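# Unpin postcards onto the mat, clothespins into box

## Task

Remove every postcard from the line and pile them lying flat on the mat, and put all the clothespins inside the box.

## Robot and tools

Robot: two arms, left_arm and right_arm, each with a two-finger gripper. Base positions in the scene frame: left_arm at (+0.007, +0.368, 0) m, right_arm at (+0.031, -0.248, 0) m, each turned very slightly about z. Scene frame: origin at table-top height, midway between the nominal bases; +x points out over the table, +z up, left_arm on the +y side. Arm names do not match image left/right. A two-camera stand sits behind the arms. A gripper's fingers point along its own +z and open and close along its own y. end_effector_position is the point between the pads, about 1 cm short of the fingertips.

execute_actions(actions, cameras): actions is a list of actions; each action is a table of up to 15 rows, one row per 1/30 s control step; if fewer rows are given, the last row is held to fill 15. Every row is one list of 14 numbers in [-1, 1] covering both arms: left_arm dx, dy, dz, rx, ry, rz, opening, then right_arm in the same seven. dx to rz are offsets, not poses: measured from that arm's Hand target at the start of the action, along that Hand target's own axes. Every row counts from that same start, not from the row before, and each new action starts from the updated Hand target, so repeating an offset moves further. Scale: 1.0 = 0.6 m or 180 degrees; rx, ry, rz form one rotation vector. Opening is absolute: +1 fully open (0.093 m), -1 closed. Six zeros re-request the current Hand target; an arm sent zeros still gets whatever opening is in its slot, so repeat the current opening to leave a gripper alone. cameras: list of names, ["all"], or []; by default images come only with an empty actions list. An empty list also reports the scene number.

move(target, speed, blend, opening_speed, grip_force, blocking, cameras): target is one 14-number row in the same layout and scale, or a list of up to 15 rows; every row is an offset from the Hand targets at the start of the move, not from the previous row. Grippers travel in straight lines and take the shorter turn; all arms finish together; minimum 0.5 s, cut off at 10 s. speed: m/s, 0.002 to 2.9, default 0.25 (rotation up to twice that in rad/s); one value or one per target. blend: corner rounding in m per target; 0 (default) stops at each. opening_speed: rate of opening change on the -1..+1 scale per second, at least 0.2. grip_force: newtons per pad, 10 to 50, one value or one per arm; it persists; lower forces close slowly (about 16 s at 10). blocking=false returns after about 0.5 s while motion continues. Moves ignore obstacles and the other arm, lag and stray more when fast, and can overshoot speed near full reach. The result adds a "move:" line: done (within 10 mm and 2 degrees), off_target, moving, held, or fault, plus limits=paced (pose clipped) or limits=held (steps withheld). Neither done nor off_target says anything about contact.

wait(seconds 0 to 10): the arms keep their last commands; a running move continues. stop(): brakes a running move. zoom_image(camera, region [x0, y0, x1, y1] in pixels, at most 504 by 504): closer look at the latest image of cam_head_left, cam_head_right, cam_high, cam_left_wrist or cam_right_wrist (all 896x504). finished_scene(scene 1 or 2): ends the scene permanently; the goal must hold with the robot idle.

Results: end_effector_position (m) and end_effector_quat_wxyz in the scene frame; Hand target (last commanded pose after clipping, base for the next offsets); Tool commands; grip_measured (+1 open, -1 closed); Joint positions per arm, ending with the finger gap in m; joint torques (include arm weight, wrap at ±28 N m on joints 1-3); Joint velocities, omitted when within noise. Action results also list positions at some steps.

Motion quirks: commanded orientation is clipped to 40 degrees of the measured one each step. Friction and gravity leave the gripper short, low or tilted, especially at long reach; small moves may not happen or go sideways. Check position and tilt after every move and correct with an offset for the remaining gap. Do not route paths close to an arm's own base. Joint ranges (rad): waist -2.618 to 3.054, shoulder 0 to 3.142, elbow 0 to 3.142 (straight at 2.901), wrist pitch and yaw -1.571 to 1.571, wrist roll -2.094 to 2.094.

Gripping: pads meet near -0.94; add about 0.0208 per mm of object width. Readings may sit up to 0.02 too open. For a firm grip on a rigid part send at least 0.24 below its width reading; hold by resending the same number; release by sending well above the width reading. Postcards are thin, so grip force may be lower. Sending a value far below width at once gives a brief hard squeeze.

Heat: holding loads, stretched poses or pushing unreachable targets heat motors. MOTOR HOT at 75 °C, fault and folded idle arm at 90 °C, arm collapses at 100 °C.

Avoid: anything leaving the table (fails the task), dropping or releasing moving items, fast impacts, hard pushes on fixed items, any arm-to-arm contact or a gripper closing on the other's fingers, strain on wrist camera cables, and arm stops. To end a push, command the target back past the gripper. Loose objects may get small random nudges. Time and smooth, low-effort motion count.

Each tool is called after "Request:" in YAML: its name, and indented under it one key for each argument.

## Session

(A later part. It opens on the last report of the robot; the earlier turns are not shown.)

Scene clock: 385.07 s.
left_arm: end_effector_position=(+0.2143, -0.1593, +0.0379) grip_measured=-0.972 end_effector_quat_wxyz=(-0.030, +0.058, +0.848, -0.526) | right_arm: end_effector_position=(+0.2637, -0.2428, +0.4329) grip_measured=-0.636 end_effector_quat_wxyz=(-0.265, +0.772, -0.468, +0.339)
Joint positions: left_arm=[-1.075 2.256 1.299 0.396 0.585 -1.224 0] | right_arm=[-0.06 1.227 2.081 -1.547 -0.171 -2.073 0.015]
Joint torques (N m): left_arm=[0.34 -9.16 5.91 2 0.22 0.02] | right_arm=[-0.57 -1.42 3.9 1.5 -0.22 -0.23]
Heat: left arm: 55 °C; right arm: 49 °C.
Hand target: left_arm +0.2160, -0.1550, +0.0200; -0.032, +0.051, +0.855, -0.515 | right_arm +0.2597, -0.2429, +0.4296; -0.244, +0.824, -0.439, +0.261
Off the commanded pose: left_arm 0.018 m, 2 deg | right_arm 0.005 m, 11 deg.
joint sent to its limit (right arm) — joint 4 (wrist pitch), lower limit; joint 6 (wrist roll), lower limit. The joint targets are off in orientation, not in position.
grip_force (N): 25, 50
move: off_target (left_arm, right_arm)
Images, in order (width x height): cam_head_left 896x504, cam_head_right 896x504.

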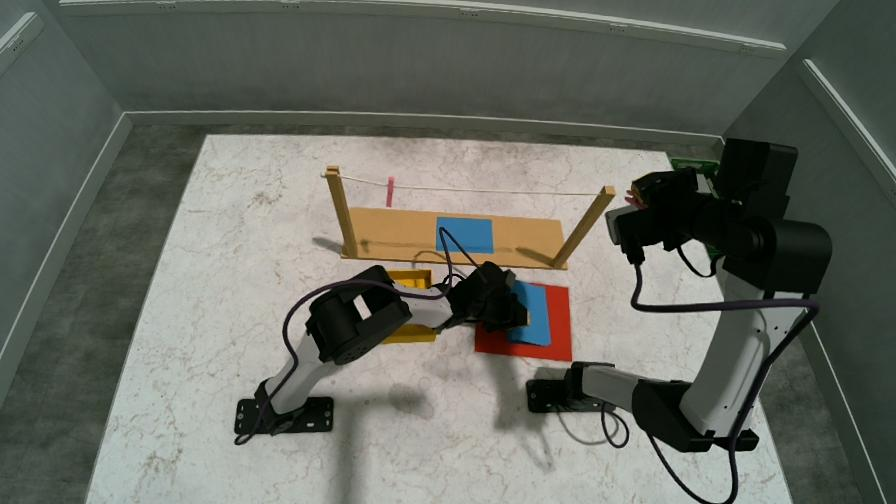

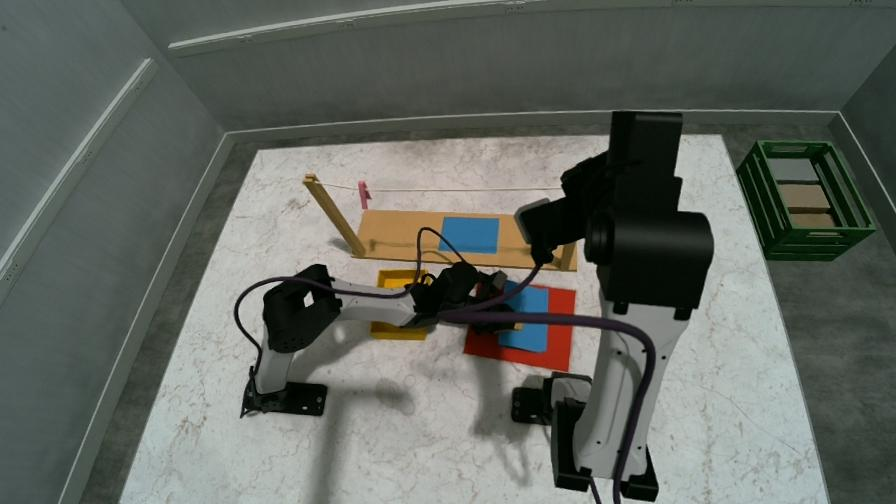

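Request:
move:
  target:
    - [0,-0.0236,-0.0125,0,0,0,-0.7,0,0,0,0,0,0,-0.64]
  speed: 0.05
  opening_speed: 0.5
  cameras: ["cam_head_left","cam_left_wrist"]

Request:
zoom_image:
  camera: "cam_head_left"
  region: [440, 230, 600, 390]

Scene clock: 390.27 s.
left_arm: end_effector_position=(+0.2127, -0.1565, +0.0329) grip_measured=-0.703 end_effector_quat_wxyz=(-0.036, +0.054, +0.854, -0.517) | right_arm: end_effector_position=(+0.2637, -0.2428, +0.4329) grip_measured=-0.636 end_effector_quat_wxyz=(-0.265, +0.772, -0.468, +0.339)
Joint positions: left_arm=[-1.075 2.256 1.299 0.368 0.585 -1.224 0.011] | right_arm=[-0.06 1.227 2.081 -1.547 -0.171 -2.073 0.015]
Joint torques (N m): left_arm=[0.32 -12.26 6.79 1.86 0.22 0.02] | right_arm=[-0.57 -1.43 3.93 1.49 -0.24 -0.22]
Heat: left arm: 56 °C; right arm: 49 °C.
Hand target: left_arm +0.2161, -0.1550, +0.0361; -0.032, +0.051, +0.855, -0.515 | right_arm +0.2597, -0.2429, +0.4296; -0.244, +0.824, -0.439, +0.261
Off the commanded pose: left_arm 0.005 m, 1 deg | right_arm 0.005 m, 11 deg.
joint sent to its limit (right arm) — joint 4 (wrist pitch), lower limit; joint 6 (wrist roll), lower limit. The joint targets are off in orientation, not in position.
grip_force (N): 25, 50
move: off_target (right_arm)
Images, in order (width x height): cam_head_left 896x504, cam_left_wrist 896x504.

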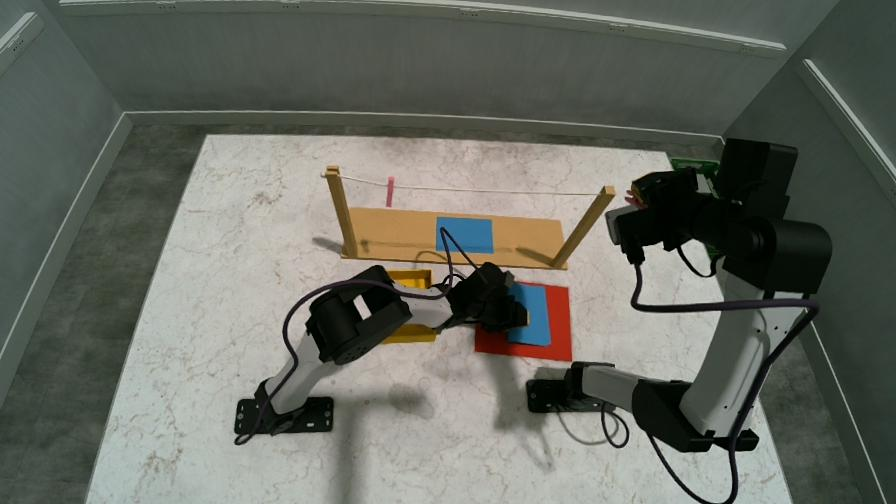

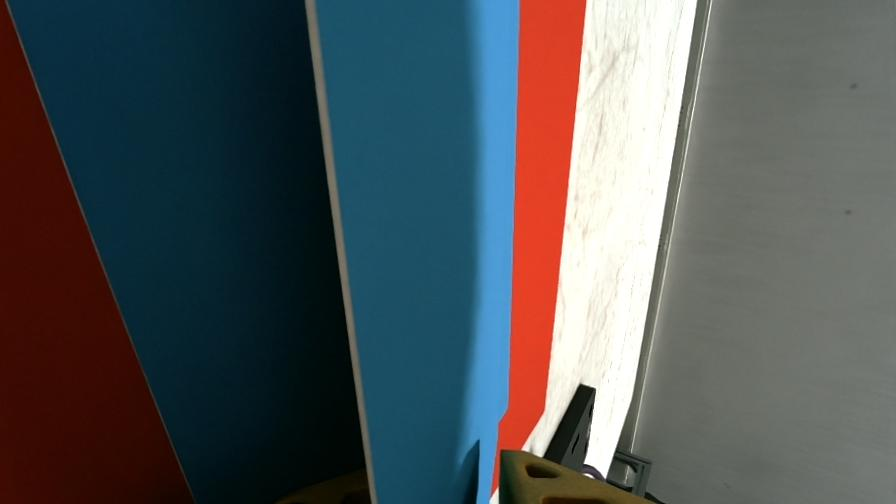

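Scaled by 3.150 from the camera's 896x504 image, which has a finer 1280x720 frame.

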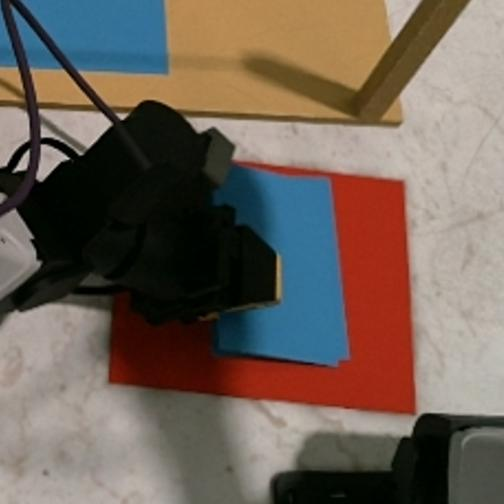

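Request:
move:
  target:
    - [0.005,0.0017,-0.0458,0,0,0,-0.7,0,0,0,0,0,0,-0.64]
    - [0.017,0.033,-0.141,0,0,0,-0.7,0,0,0,0,0,0,-0.64]
    - [0.017,-0.161,-0.244,0,0,0,-0.7,0,0,0,0,0,0,-0.64]
  speed: 0.09
  blend: [0.01,0.01,0]
  cameras: ["cam_head_left","cam_left_wrist"]

Scene clock: 396.40 s.
left_arm: end_effector_position=(+0.2157, -0.0704, +0.1700) grip_measured=-0.703 end_effector_quat_wxyz=(-0.042, +0.038, +0.863, -0.502) | right_arm: end_effector_position=(+0.2637, -0.2428, +0.4329) grip_measured=-0.633 end_effector_quat_wxyz=(-0.265, +0.772, -0.468, +0.339)
Joint positions: left_arm=[-0.954 1.767 1.232 -0.14 0.666 -1.151 0.011] | right_arm=[-0.06 1.227 2.081 -1.547 -0.171 -2.073 0.015]
Joint torques (N m): left_arm=[0.23 -10.88 9.69 1.7 0.45 0.16] | right_arm=[-0.59 -1.42 3.92 1.47 -0.23 -0.23]
Heat: left arm: 59 °C; right arm: 48 °C.
Hand target: left_arm +0.2162, -0.0701, +0.1900; -0.032, +0.051, +0.855, -0.516 | right_arm +0.2597, -0.2429, +0.4296; -0.244, +0.824, -0.439, +0.261
Off the commanded pose: left_arm 0.020 m, 3 deg | right_arm 0.005 m, 11 deg.
joint sent to its limit (right arm) — joint 4 (wrist pitch), lower limit; joint 6 (wrist roll), lower limit. The joint targets are off in orientation, not in position.
grip_force (N): 25, 50
move: off_target (left_arm, right_arm)
Images, in order (width x height): cam_head_left 896x504, cam_left_wrist 896x504.

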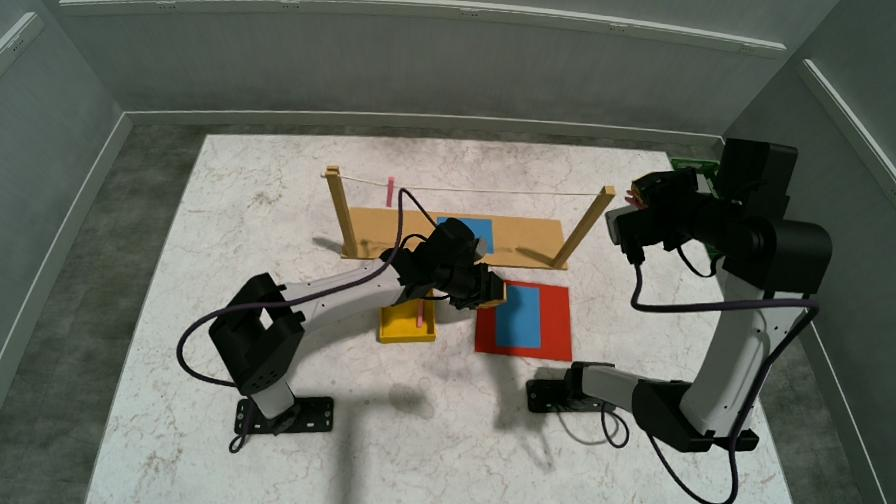

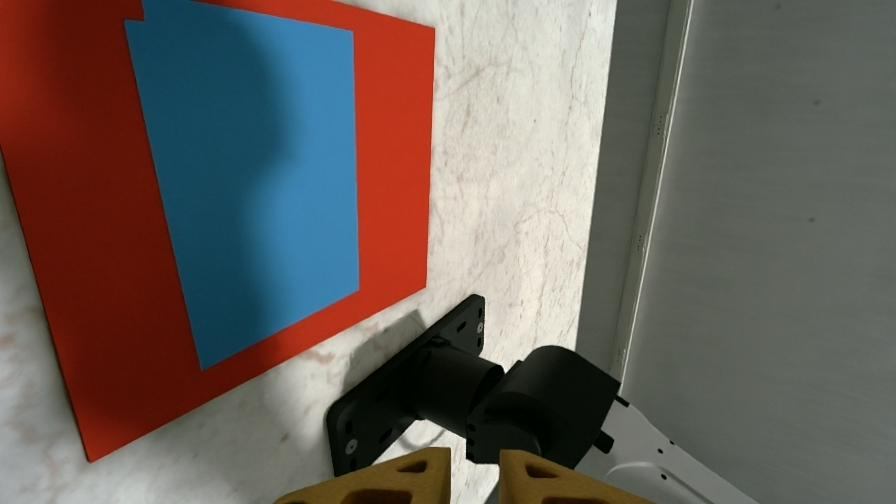

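Request:
move:
  target:
    - [-0.032,0.218,-0.591,0.0045,-0.2293,0.4443,-0.7,0,0,0,0,0,0,-0.64]
    - [-0.032,0.218,-0.591,0.0045,-0.2293,0.4443,-0.7,-0.629,0.035,0.416,-0.18,-0.055,0.35,-0.64]
  speed: [0.3,0.25]
  blend: [0.1,0]
  cameras: ["all"]

Scene clock: 408.40 s.
left_arm: end_effector_position=(+0.2791, +0.2973, +0.2333) grip_measured=-0.702 end_effector_quat_wxyz=(+0.579, +0.378, +0.602, -0.400) | right_arm: end_effector_position=(+0.2311, +0.1075, +0.1556) grip_measured=-0.636 end_effector_quat_wxyz=(+0.156, -0.530, +0.829, +0.092)
Joint positions: left_arm=[0.346 1.188 0.601 0.051 1.552 0.492 0.011] | right_arm=[1.092 1.76 1.556 -1.004 -0.018 -0.084 0.015]
Joint torques (N m): left_arm=[0.29 -2.5 9.02 1.49 0.61 0.15] | right_arm=[0.5 -7.31 7.05 1.09 -0.13 0]
Heat: left arm: 57 °C; right arm: 48 °C.
Hand target: left_arm +0.2805, +0.2996, +0.2396; +0.578, +0.406, +0.579, -0.406 | right_arm +0.2282, +0.1115, +0.1492; +0.150, -0.528, +0.830, +0.097
Off the commanded pose: left_arm 0.007 m, 4 deg | right_arm 0.008 m, 1 deg.
joint sent to its limit (left arm) — joint 5 (wrist yaw), upper limit. The joint targets are off in orientation, not in position.
grip_force (N): 25, 50
move: off_target (left_arm)

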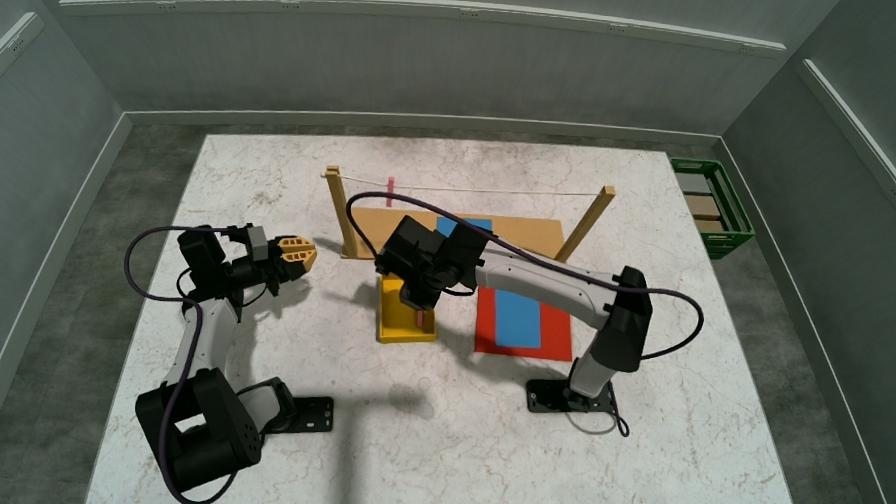

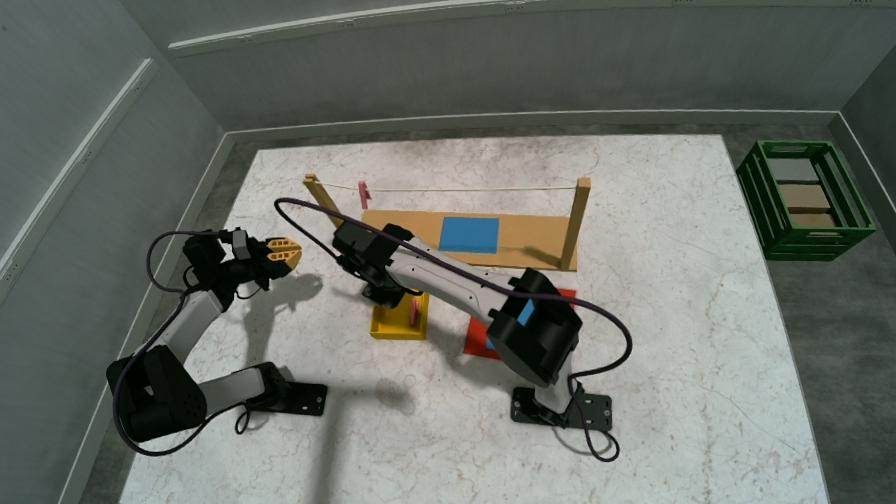

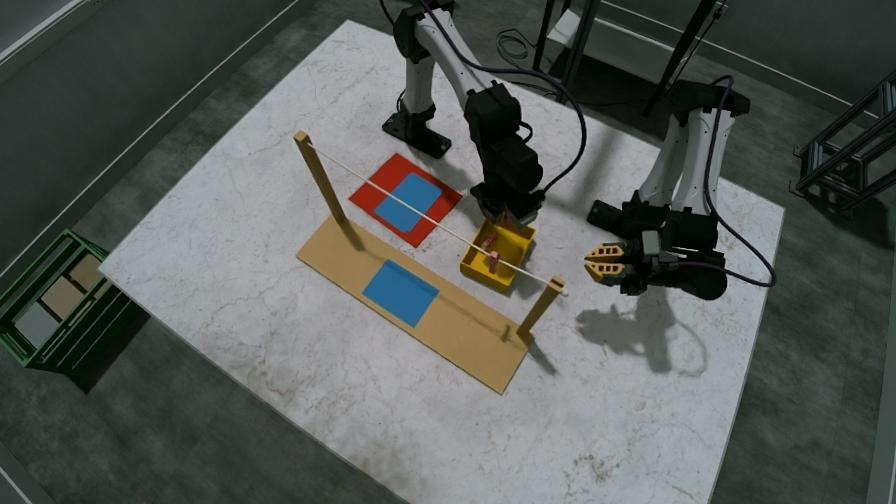

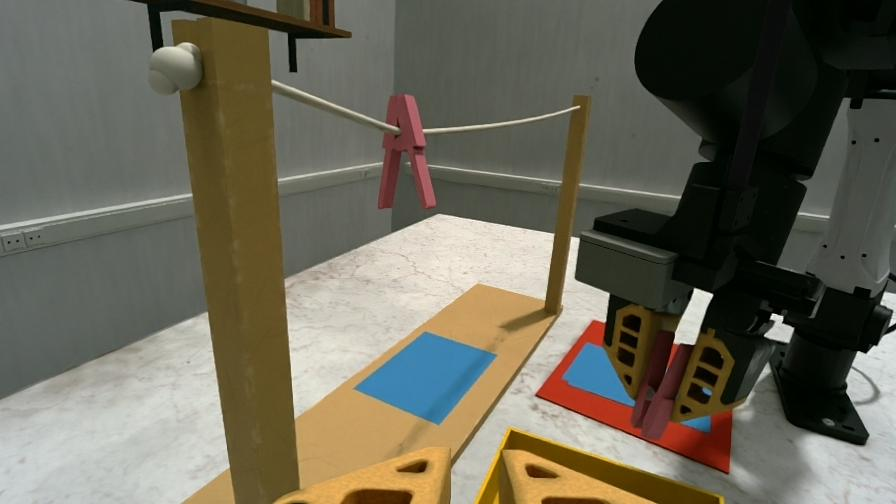

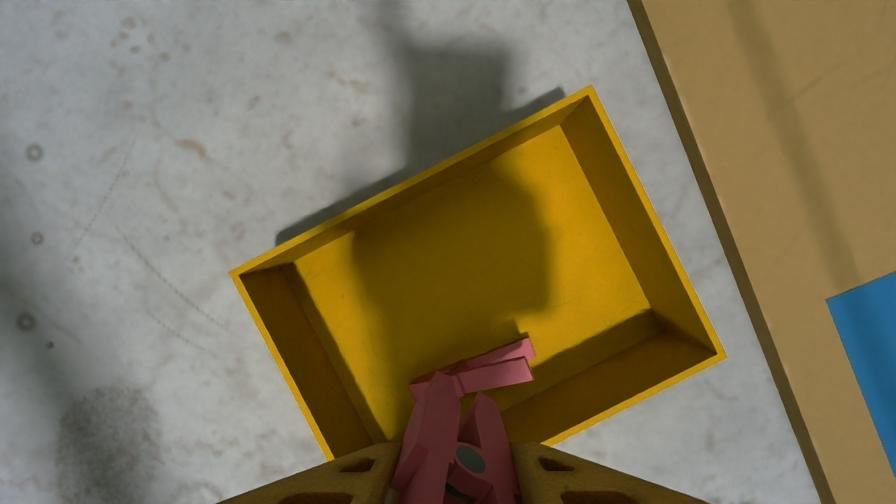

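Request:
move:
  target:
    - [0,0,0,0,0,0,-0.7,-0.009,0.003,0.128,0,0,0,-0.64]
    - [0,0,0,0,0,0,-0.7,0.017,0.003,0.198,0,0,0,-0.64]
  speed: [0.2,0.08]
  blend: [0.01,0]
  cameras: ["cam_right_wrist","cam_high"]

Scene clock: 414.27 s.
left_arm: end_effector_position=(+0.2791, +0.2973, +0.2333) grip_measured=-0.702 end_effector_quat_wxyz=(+0.579, +0.378, +0.602, -0.400) | right_arm: end_effector_position=(+0.2438, +0.1388, +0.0429) grip_measured=-0.636 end_effector_quat_wxyz=(+0.156, -0.529, +0.829, +0.094)
Joint positions: left_arm=[0.346 1.188 0.601 0.051 1.552 0.492 0.011] | right_arm=[1.102 1.954 1.352 -0.603 -0.018 -0.073 0.015]
Joint velocities: left_arm=[within noise] | right_arm=[0.007 -0.002 -0.007 0.007 -0.051 -0.037 0.016]
Joint torques (N m): left_arm=[0.32 -2.48 9.09 1.48 0.6 0.14] | right_arm=[0.61 -8.12 6.9 1.13 -0.09 -0.04]
Heat: left arm: 55 °C; right arm: 49 °C.
Hand target: left_arm +0.2805, +0.2996, +0.2396; +0.578, +0.406, +0.579, -0.406 | right_arm +0.2401, +0.1416, +0.0345; +0.150, -0.528, +0.830, +0.097
Off the commanded pose: left_arm 0.007 m, 4 deg | right_arm 0.010 m, 1 deg.
joint sent to its limit (left arm) — joint 5 (wrist yaw), upper limit. The joint targets are off in orientation, not in position.
grip_force (N): 25, 50
move: off_target (left_arm)
Images, in order (width x height): cam_high 896x504, cam_right_wrist 896x504.

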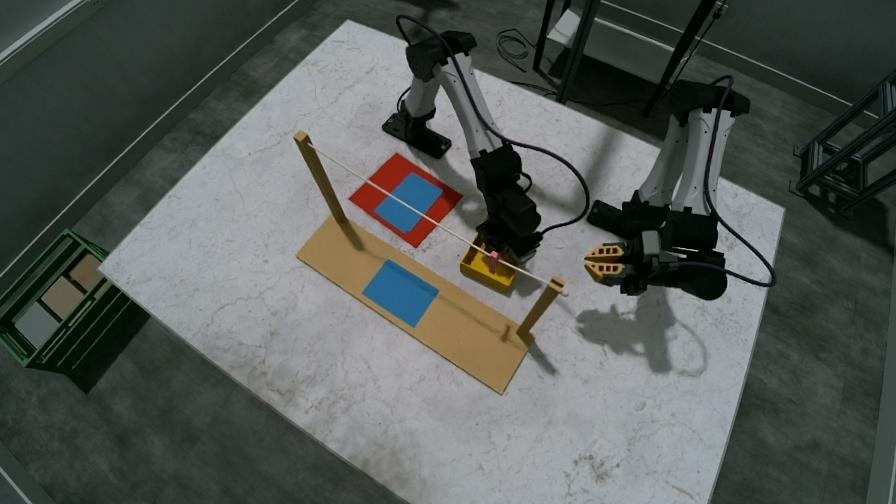

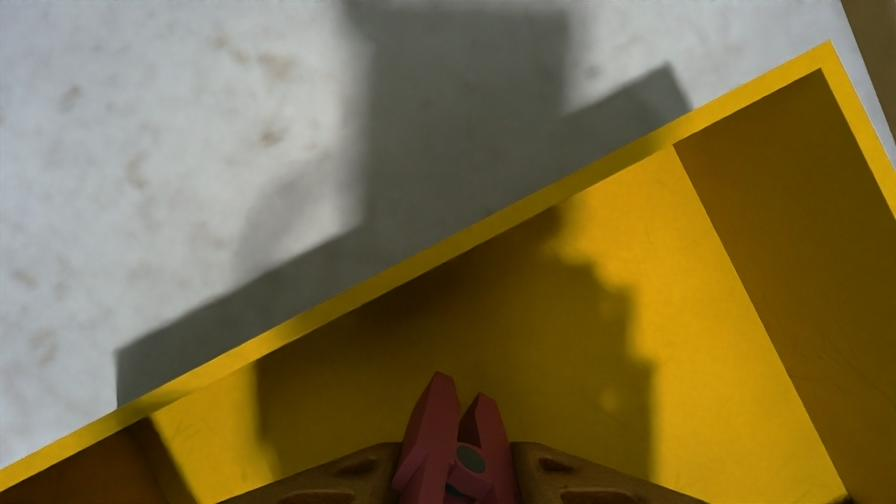

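Request:
move:
  target:
    - [0,0,0,0,0,0,-0.7,0.006,0,0.018,0,0,0,-0.64]
    - [0,0,0,0,0,0,-0.7,0.006,0,0.018,0,0,0,-0.1]
  speed: 0.06
  opening_speed: 0.8
  cameras: ["cam_right_wrist"]

Scene clock: 417.80 s.
left_arm: end_effector_position=(+0.2791, +0.2973, +0.2333) grip_measured=-0.702 end_effector_quat_wxyz=(+0.579, +0.378, +0.602, -0.400) | right_arm: end_effector_position=(+0.2449, +0.1408, +0.0348) grip_measured=-0.102 end_effector_quat_wxyz=(+0.160, -0.528, +0.828, +0.096)
Joint positions: left_arm=[0.346 1.188 0.601 0.051 1.552 0.492 0.011] | right_arm=[1.102 1.967 1.333 -0.562 -0.018 -0.072 0.04]
Joint torques (N m): left_arm=[0.34 -2.51 9.05 1.49 0.6 0.15] | right_arm=[0.62 -7.8 6.49 1.13 -0.11 -0.04]
Heat: left arm: 53 °C; right arm: 49 °C.
Hand target: left_arm +0.2805, +0.2996, +0.2396; +0.578, +0.406, +0.579, -0.406 | right_arm +0.2402, +0.1420, +0.0230; +0.150, -0.528, +0.830, +0.097
Off the commanded pose: left_arm 0.007 m, 4 deg | right_arm 0.013 m, 1 deg.
joint sent to its limit (left arm) — joint 5 (wrist yaw), upper limit. The joint targets are off in orientation, not in position.
grip_force (N): 25, 50
move: off_target (left_arm, right_arm); target 2's new opening was sent with right_arm's hand 0.013 m and 1 deg from that target
Images, in order (width x height): cam_right_wrist 896x504.

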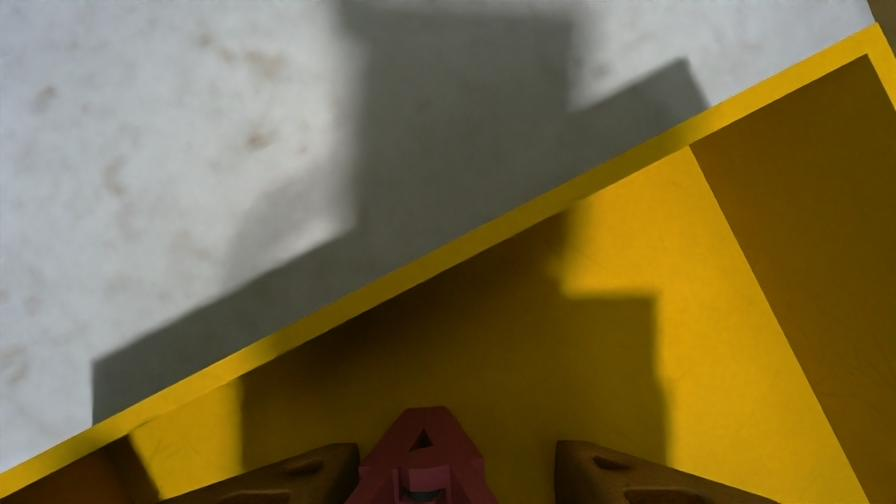

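Request:
move:
  target:
    - [0,0,0,0,0,0,-0.7,-0.1,0,-0.265,0,0,0,-0.1]
    - [0,0,0,0,0,0,-0.7,0.23,-0.2,-0.42,0,0,0,-0.1]
  speed: [0.15,0.3]
  blend: [0.03,0]
  cameras: ["all"]

Scene clock: 426.73 s.
left_arm: end_effector_position=(+0.2791, +0.2973, +0.2333) grip_measured=-0.702 end_effector_quat_wxyz=(+0.579, +0.378, +0.602, -0.400) | right_arm: end_effector_position=(+0.2613, -0.1049, +0.2103) grip_measured=-0.102 end_effector_quat_wxyz=(+0.153, -0.525, +0.832, +0.091)
Joint positions: left_arm=[0.346 1.188 0.601 0.051 1.552 0.492 0.011] | right_arm=[0.458 1.34 1.375 -1.323 -0.224 -0.678 0.04]
Joint torques (N m): left_arm=[0.31 -2.52 9.05 1.48 0.59 0.15] | right_arm=[-0.44 -4.81 6.78 0.68 -0.31 -0.27]
Heat: left arm: 50 °C; right arm: 50 °C.
Hand target: left_arm +0.2805, +0.2996, +0.2396; +0.578, +0.406, +0.579, -0.406 | right_arm +0.2570, -0.1064, +0.2101; +0.150, -0.528, +0.830, +0.097
Off the commanded pose: left_arm 0.007 m, 4 deg | right_arm 0.005 m, 1 deg.
joint sent to its limit (left arm) — joint 5 (wrist yaw), upper limit. The joint targets are off in orientation, not in position.
grip_force (N): 25, 50
move: off_target (left_arm)

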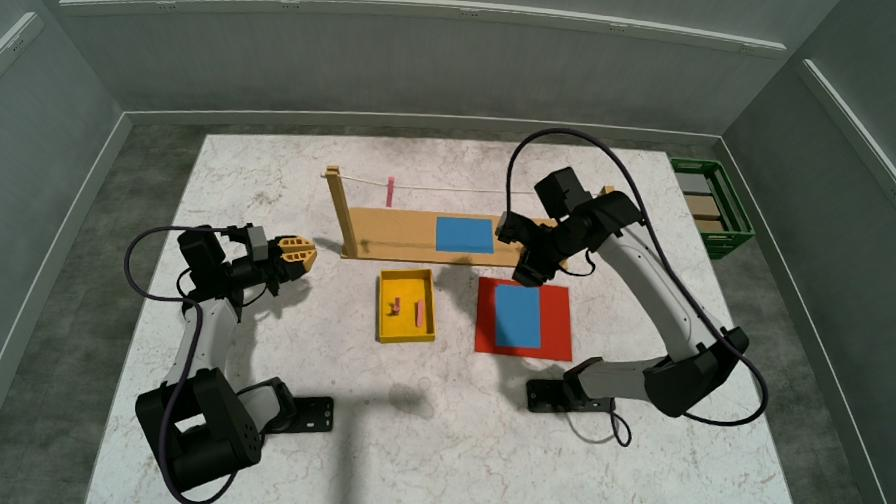

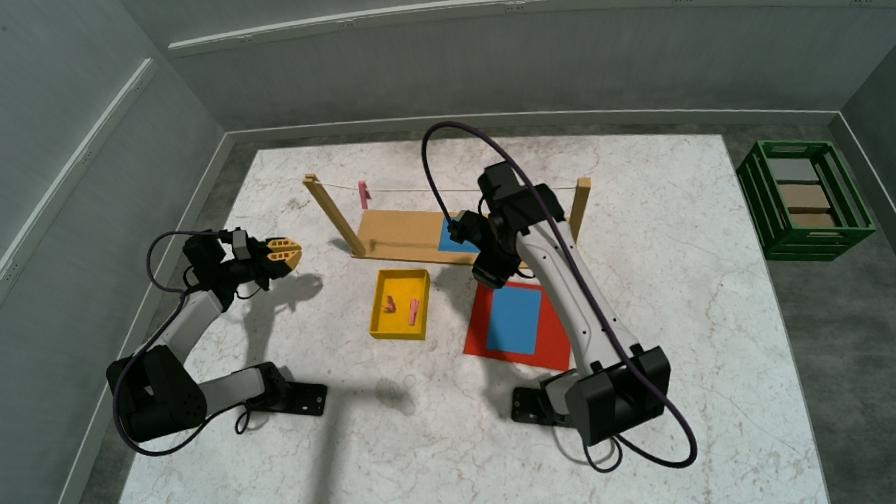

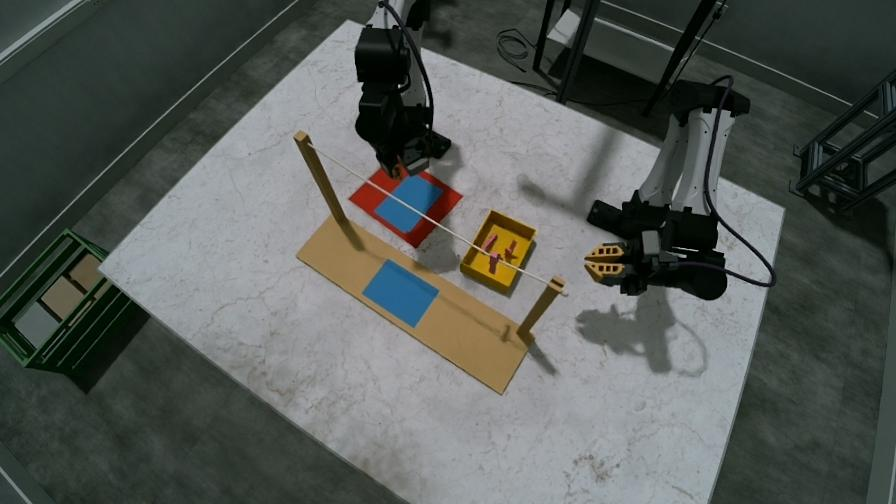

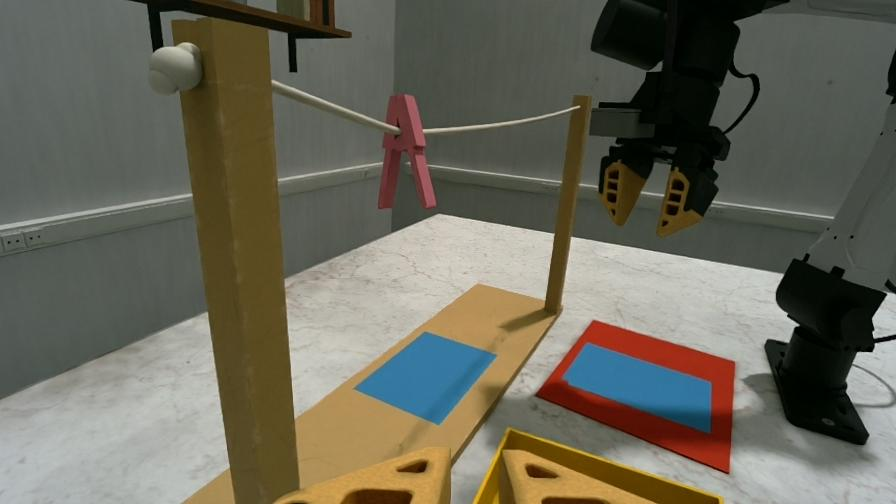

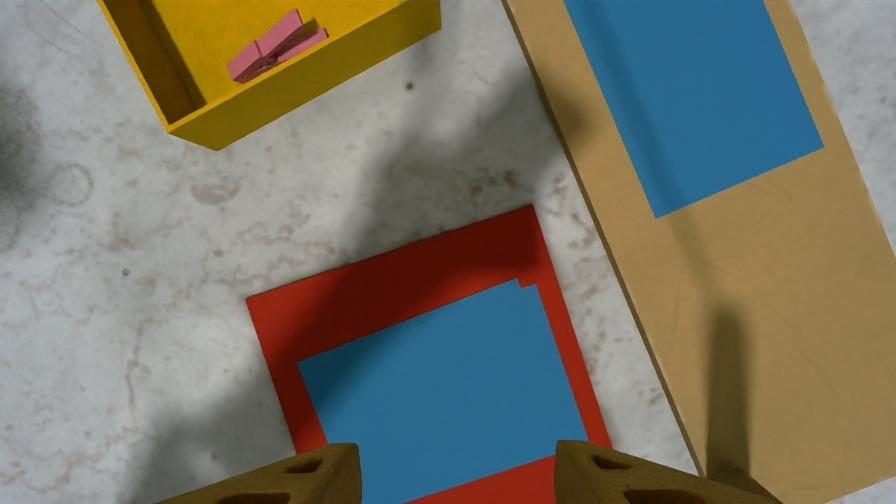

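Request:
move:
  target: [0,0,0,0,0,0,-0.7,-0.131,0.026,0.067,-0.121,-0.379,-0.085,0.0]
  speed: 0.25
  cameras: ["cam_right_wrist","cam_high","cam_head_right","cam_head_left"]

Scene clock: 486.20 s.
left_arm: end_effector_position=(+0.2791, +0.2973, +0.2333) grip_measured=-0.702 end_effector_quat_wxyz=(+0.579, +0.378, +0.602, -0.400) | right_arm: end_effector_position=(+0.2804, -0.0222, +0.2058) grip_measured=-0.002 end_effector_quat_wxyz=(+0.504, -0.505, +0.494, +0.496)
Joint positions: left_arm=[0.346 1.188 0.601 0.051 1.552 0.492 0.011] | right_arm=[0.267 1.484 0.499 0.986 -1.349 -0.019 0.045]
Joint torques (N m): left_arm=[0.29 -2.51 9.07 1.49 0.6 0.15] | right_arm=[0.64 -3.44 5.74 1.56 0.05 -0.08]
Heat: left arm: 50 °C; right arm: 50 °C.
Hand target: left_arm +0.2805, +0.2996, +0.2396; +0.578, +0.406, +0.579, -0.406 | right_arm +0.2800, -0.0202, +0.2002; +0.500, -0.500, +0.500, +0.500
Off the commanded pose: left_arm 0.007 m, 4 deg | right_arm 0.006 m, 1 deg.
joint sent to its limit (left arm) — joint 5 (wrist yaw), upper limit. The joint targets are off in orientation, not in position.
grip_force (N): 25, 50
move: off_target (left_arm)
Images, in order (width x height): cam_head_left 896x504, cam_head_right 896x504, cam_high 896x504, cam_right_wrist 896x504.

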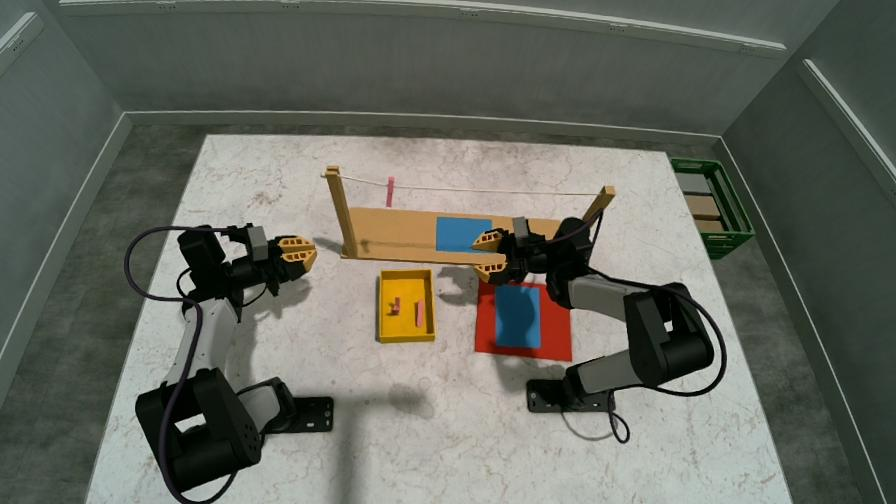

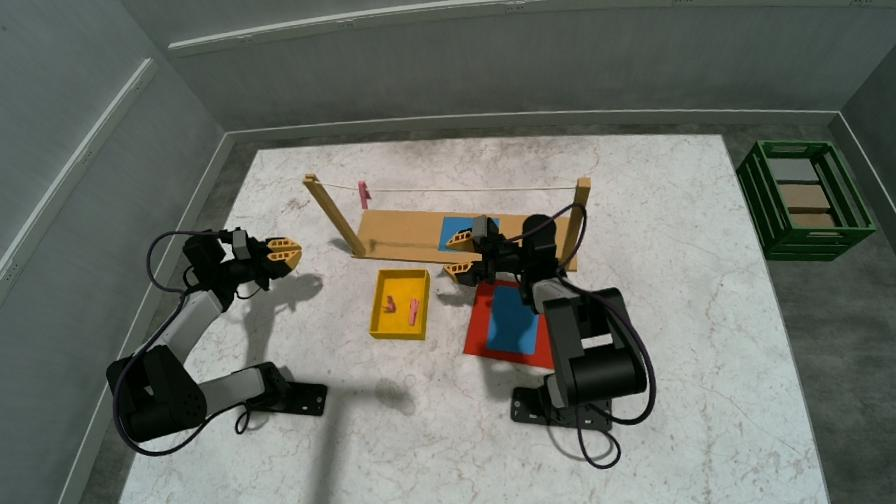

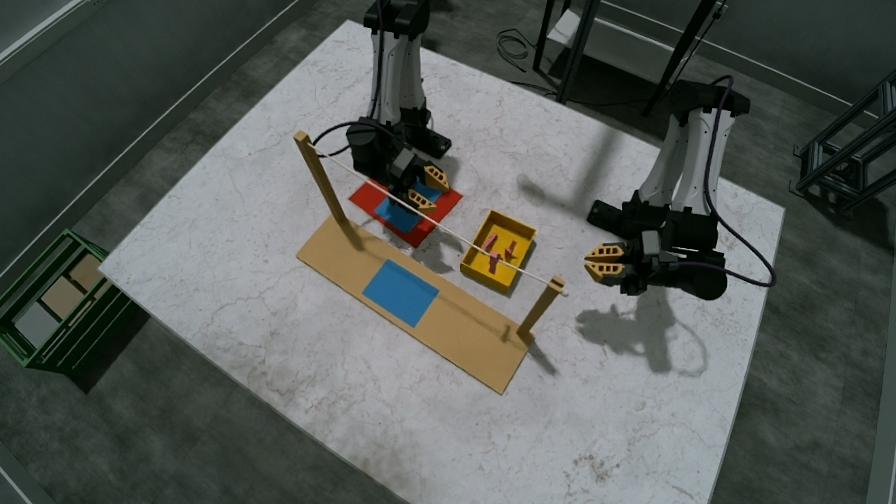

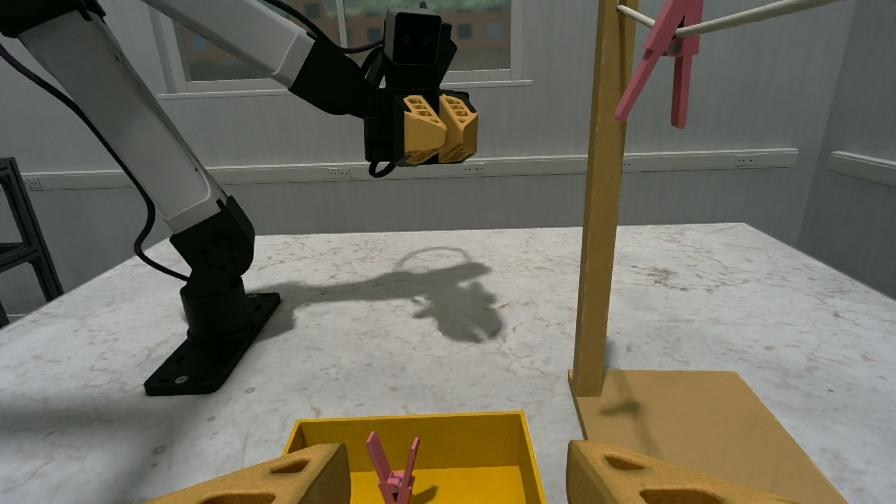

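Request:
zoom_image:
  camera: "cam_high"
  region: [280, 80, 480, 240]

Request:
zoom_image:
  camera: "cam_head_right"
  region: [440, 160, 640, 320]

Scaled by 2.520 from the camera's 896x504 image, which has a finer 1280x720 frame.

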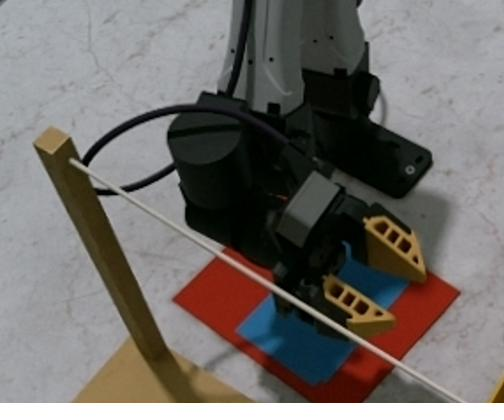

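Scaled by 2.520 from the camera's 896x504 image, which has a finer 1280x720 frame.

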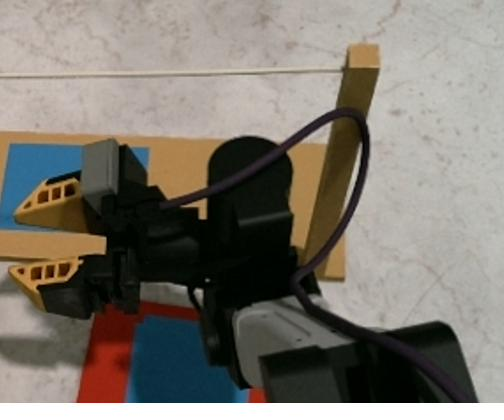

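Request:
move:
  target: [0,0,0,0,0,0,-0.7,0,-0.033,0.133,0,-0.278,0,0.0]
  speed: 0.2
  cameras: ["cam_right_wrist","cam_high","cam_head_right"]

Scene clock: 500.50 s.
left_arm: end_effector_position=(+0.2791, +0.2973, +0.2333) grip_measured=-0.702 end_effector_quat_wxyz=(+0.579, +0.378, +0.602, -0.400) | right_arm: end_effector_position=(+0.2993, +0.0571, +0.1864) grip_measured=-0.002 end_effector_quat_wxyz=(+0.531, -0.403, +0.525, +0.530)
Joint positions: left_arm=[0.346 1.188 0.601 0.051 1.552 0.492 0.011] | right_arm=[0.556 1.821 0.53 1.496 -0.915 0.293 0.045]
Joint torques (N m): left_arm=[0.31 -2.5 9.06 1.5 0.59 0.15] | right_arm=[0.64 -5.23 6.79 2.43 0.13 -0.09]
Heat: left arm: 50 °C; right arm: 50 °C.
Hand target: left_arm +0.2805, +0.2996, +0.2396; +0.578, +0.406, +0.579, -0.406 | right_arm +0.2998, +0.0596, +0.2002; +0.657, -0.257, +0.266, +0.657
Off the commanded pose: left_arm 0.007 m, 4 deg | right_arm 0.014 m, 44 deg; orientation clipped.
joint sent to its limit (left arm) — joint 5 (wrist yaw), upper limit. The joint targets are off in orientation, not in position.
joint sent to its limit (right arm) — joint 4 (wrist pitch), upper limit. The joint targets are off in orientation, not in position.
grip_force (N): 25, 50
move: off_target (left_arm, right_arm); limits=paced
Images, in order (width x height): cam_head_right 896x504, cam_high 896x504, cam_right_wrist 896x504.

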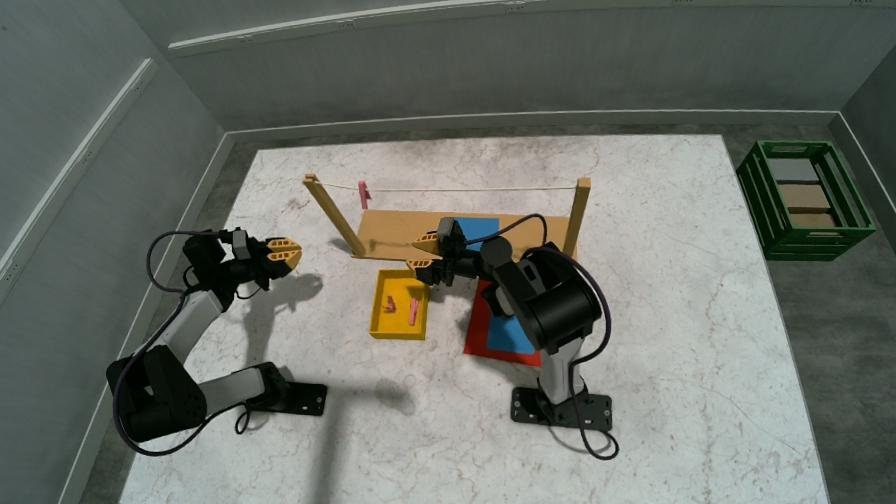

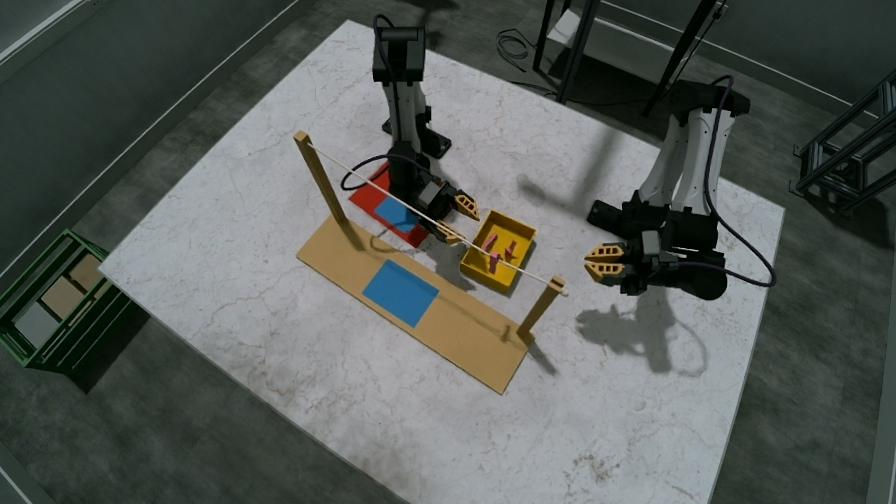

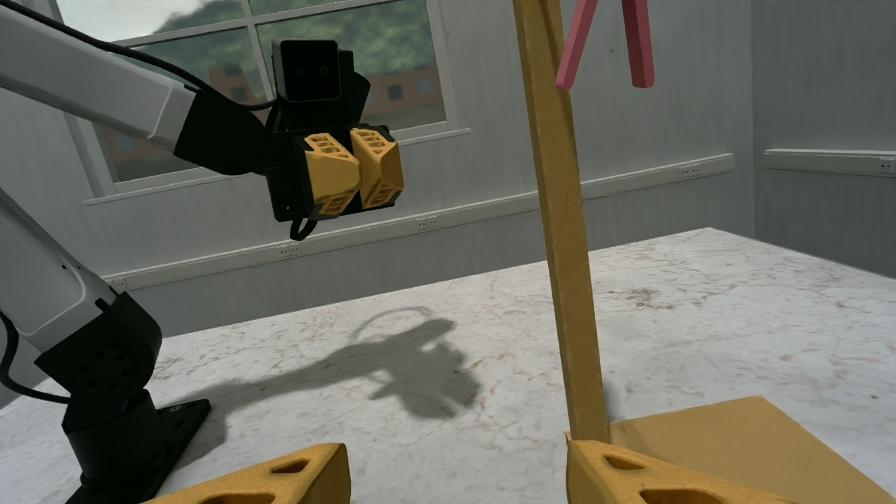

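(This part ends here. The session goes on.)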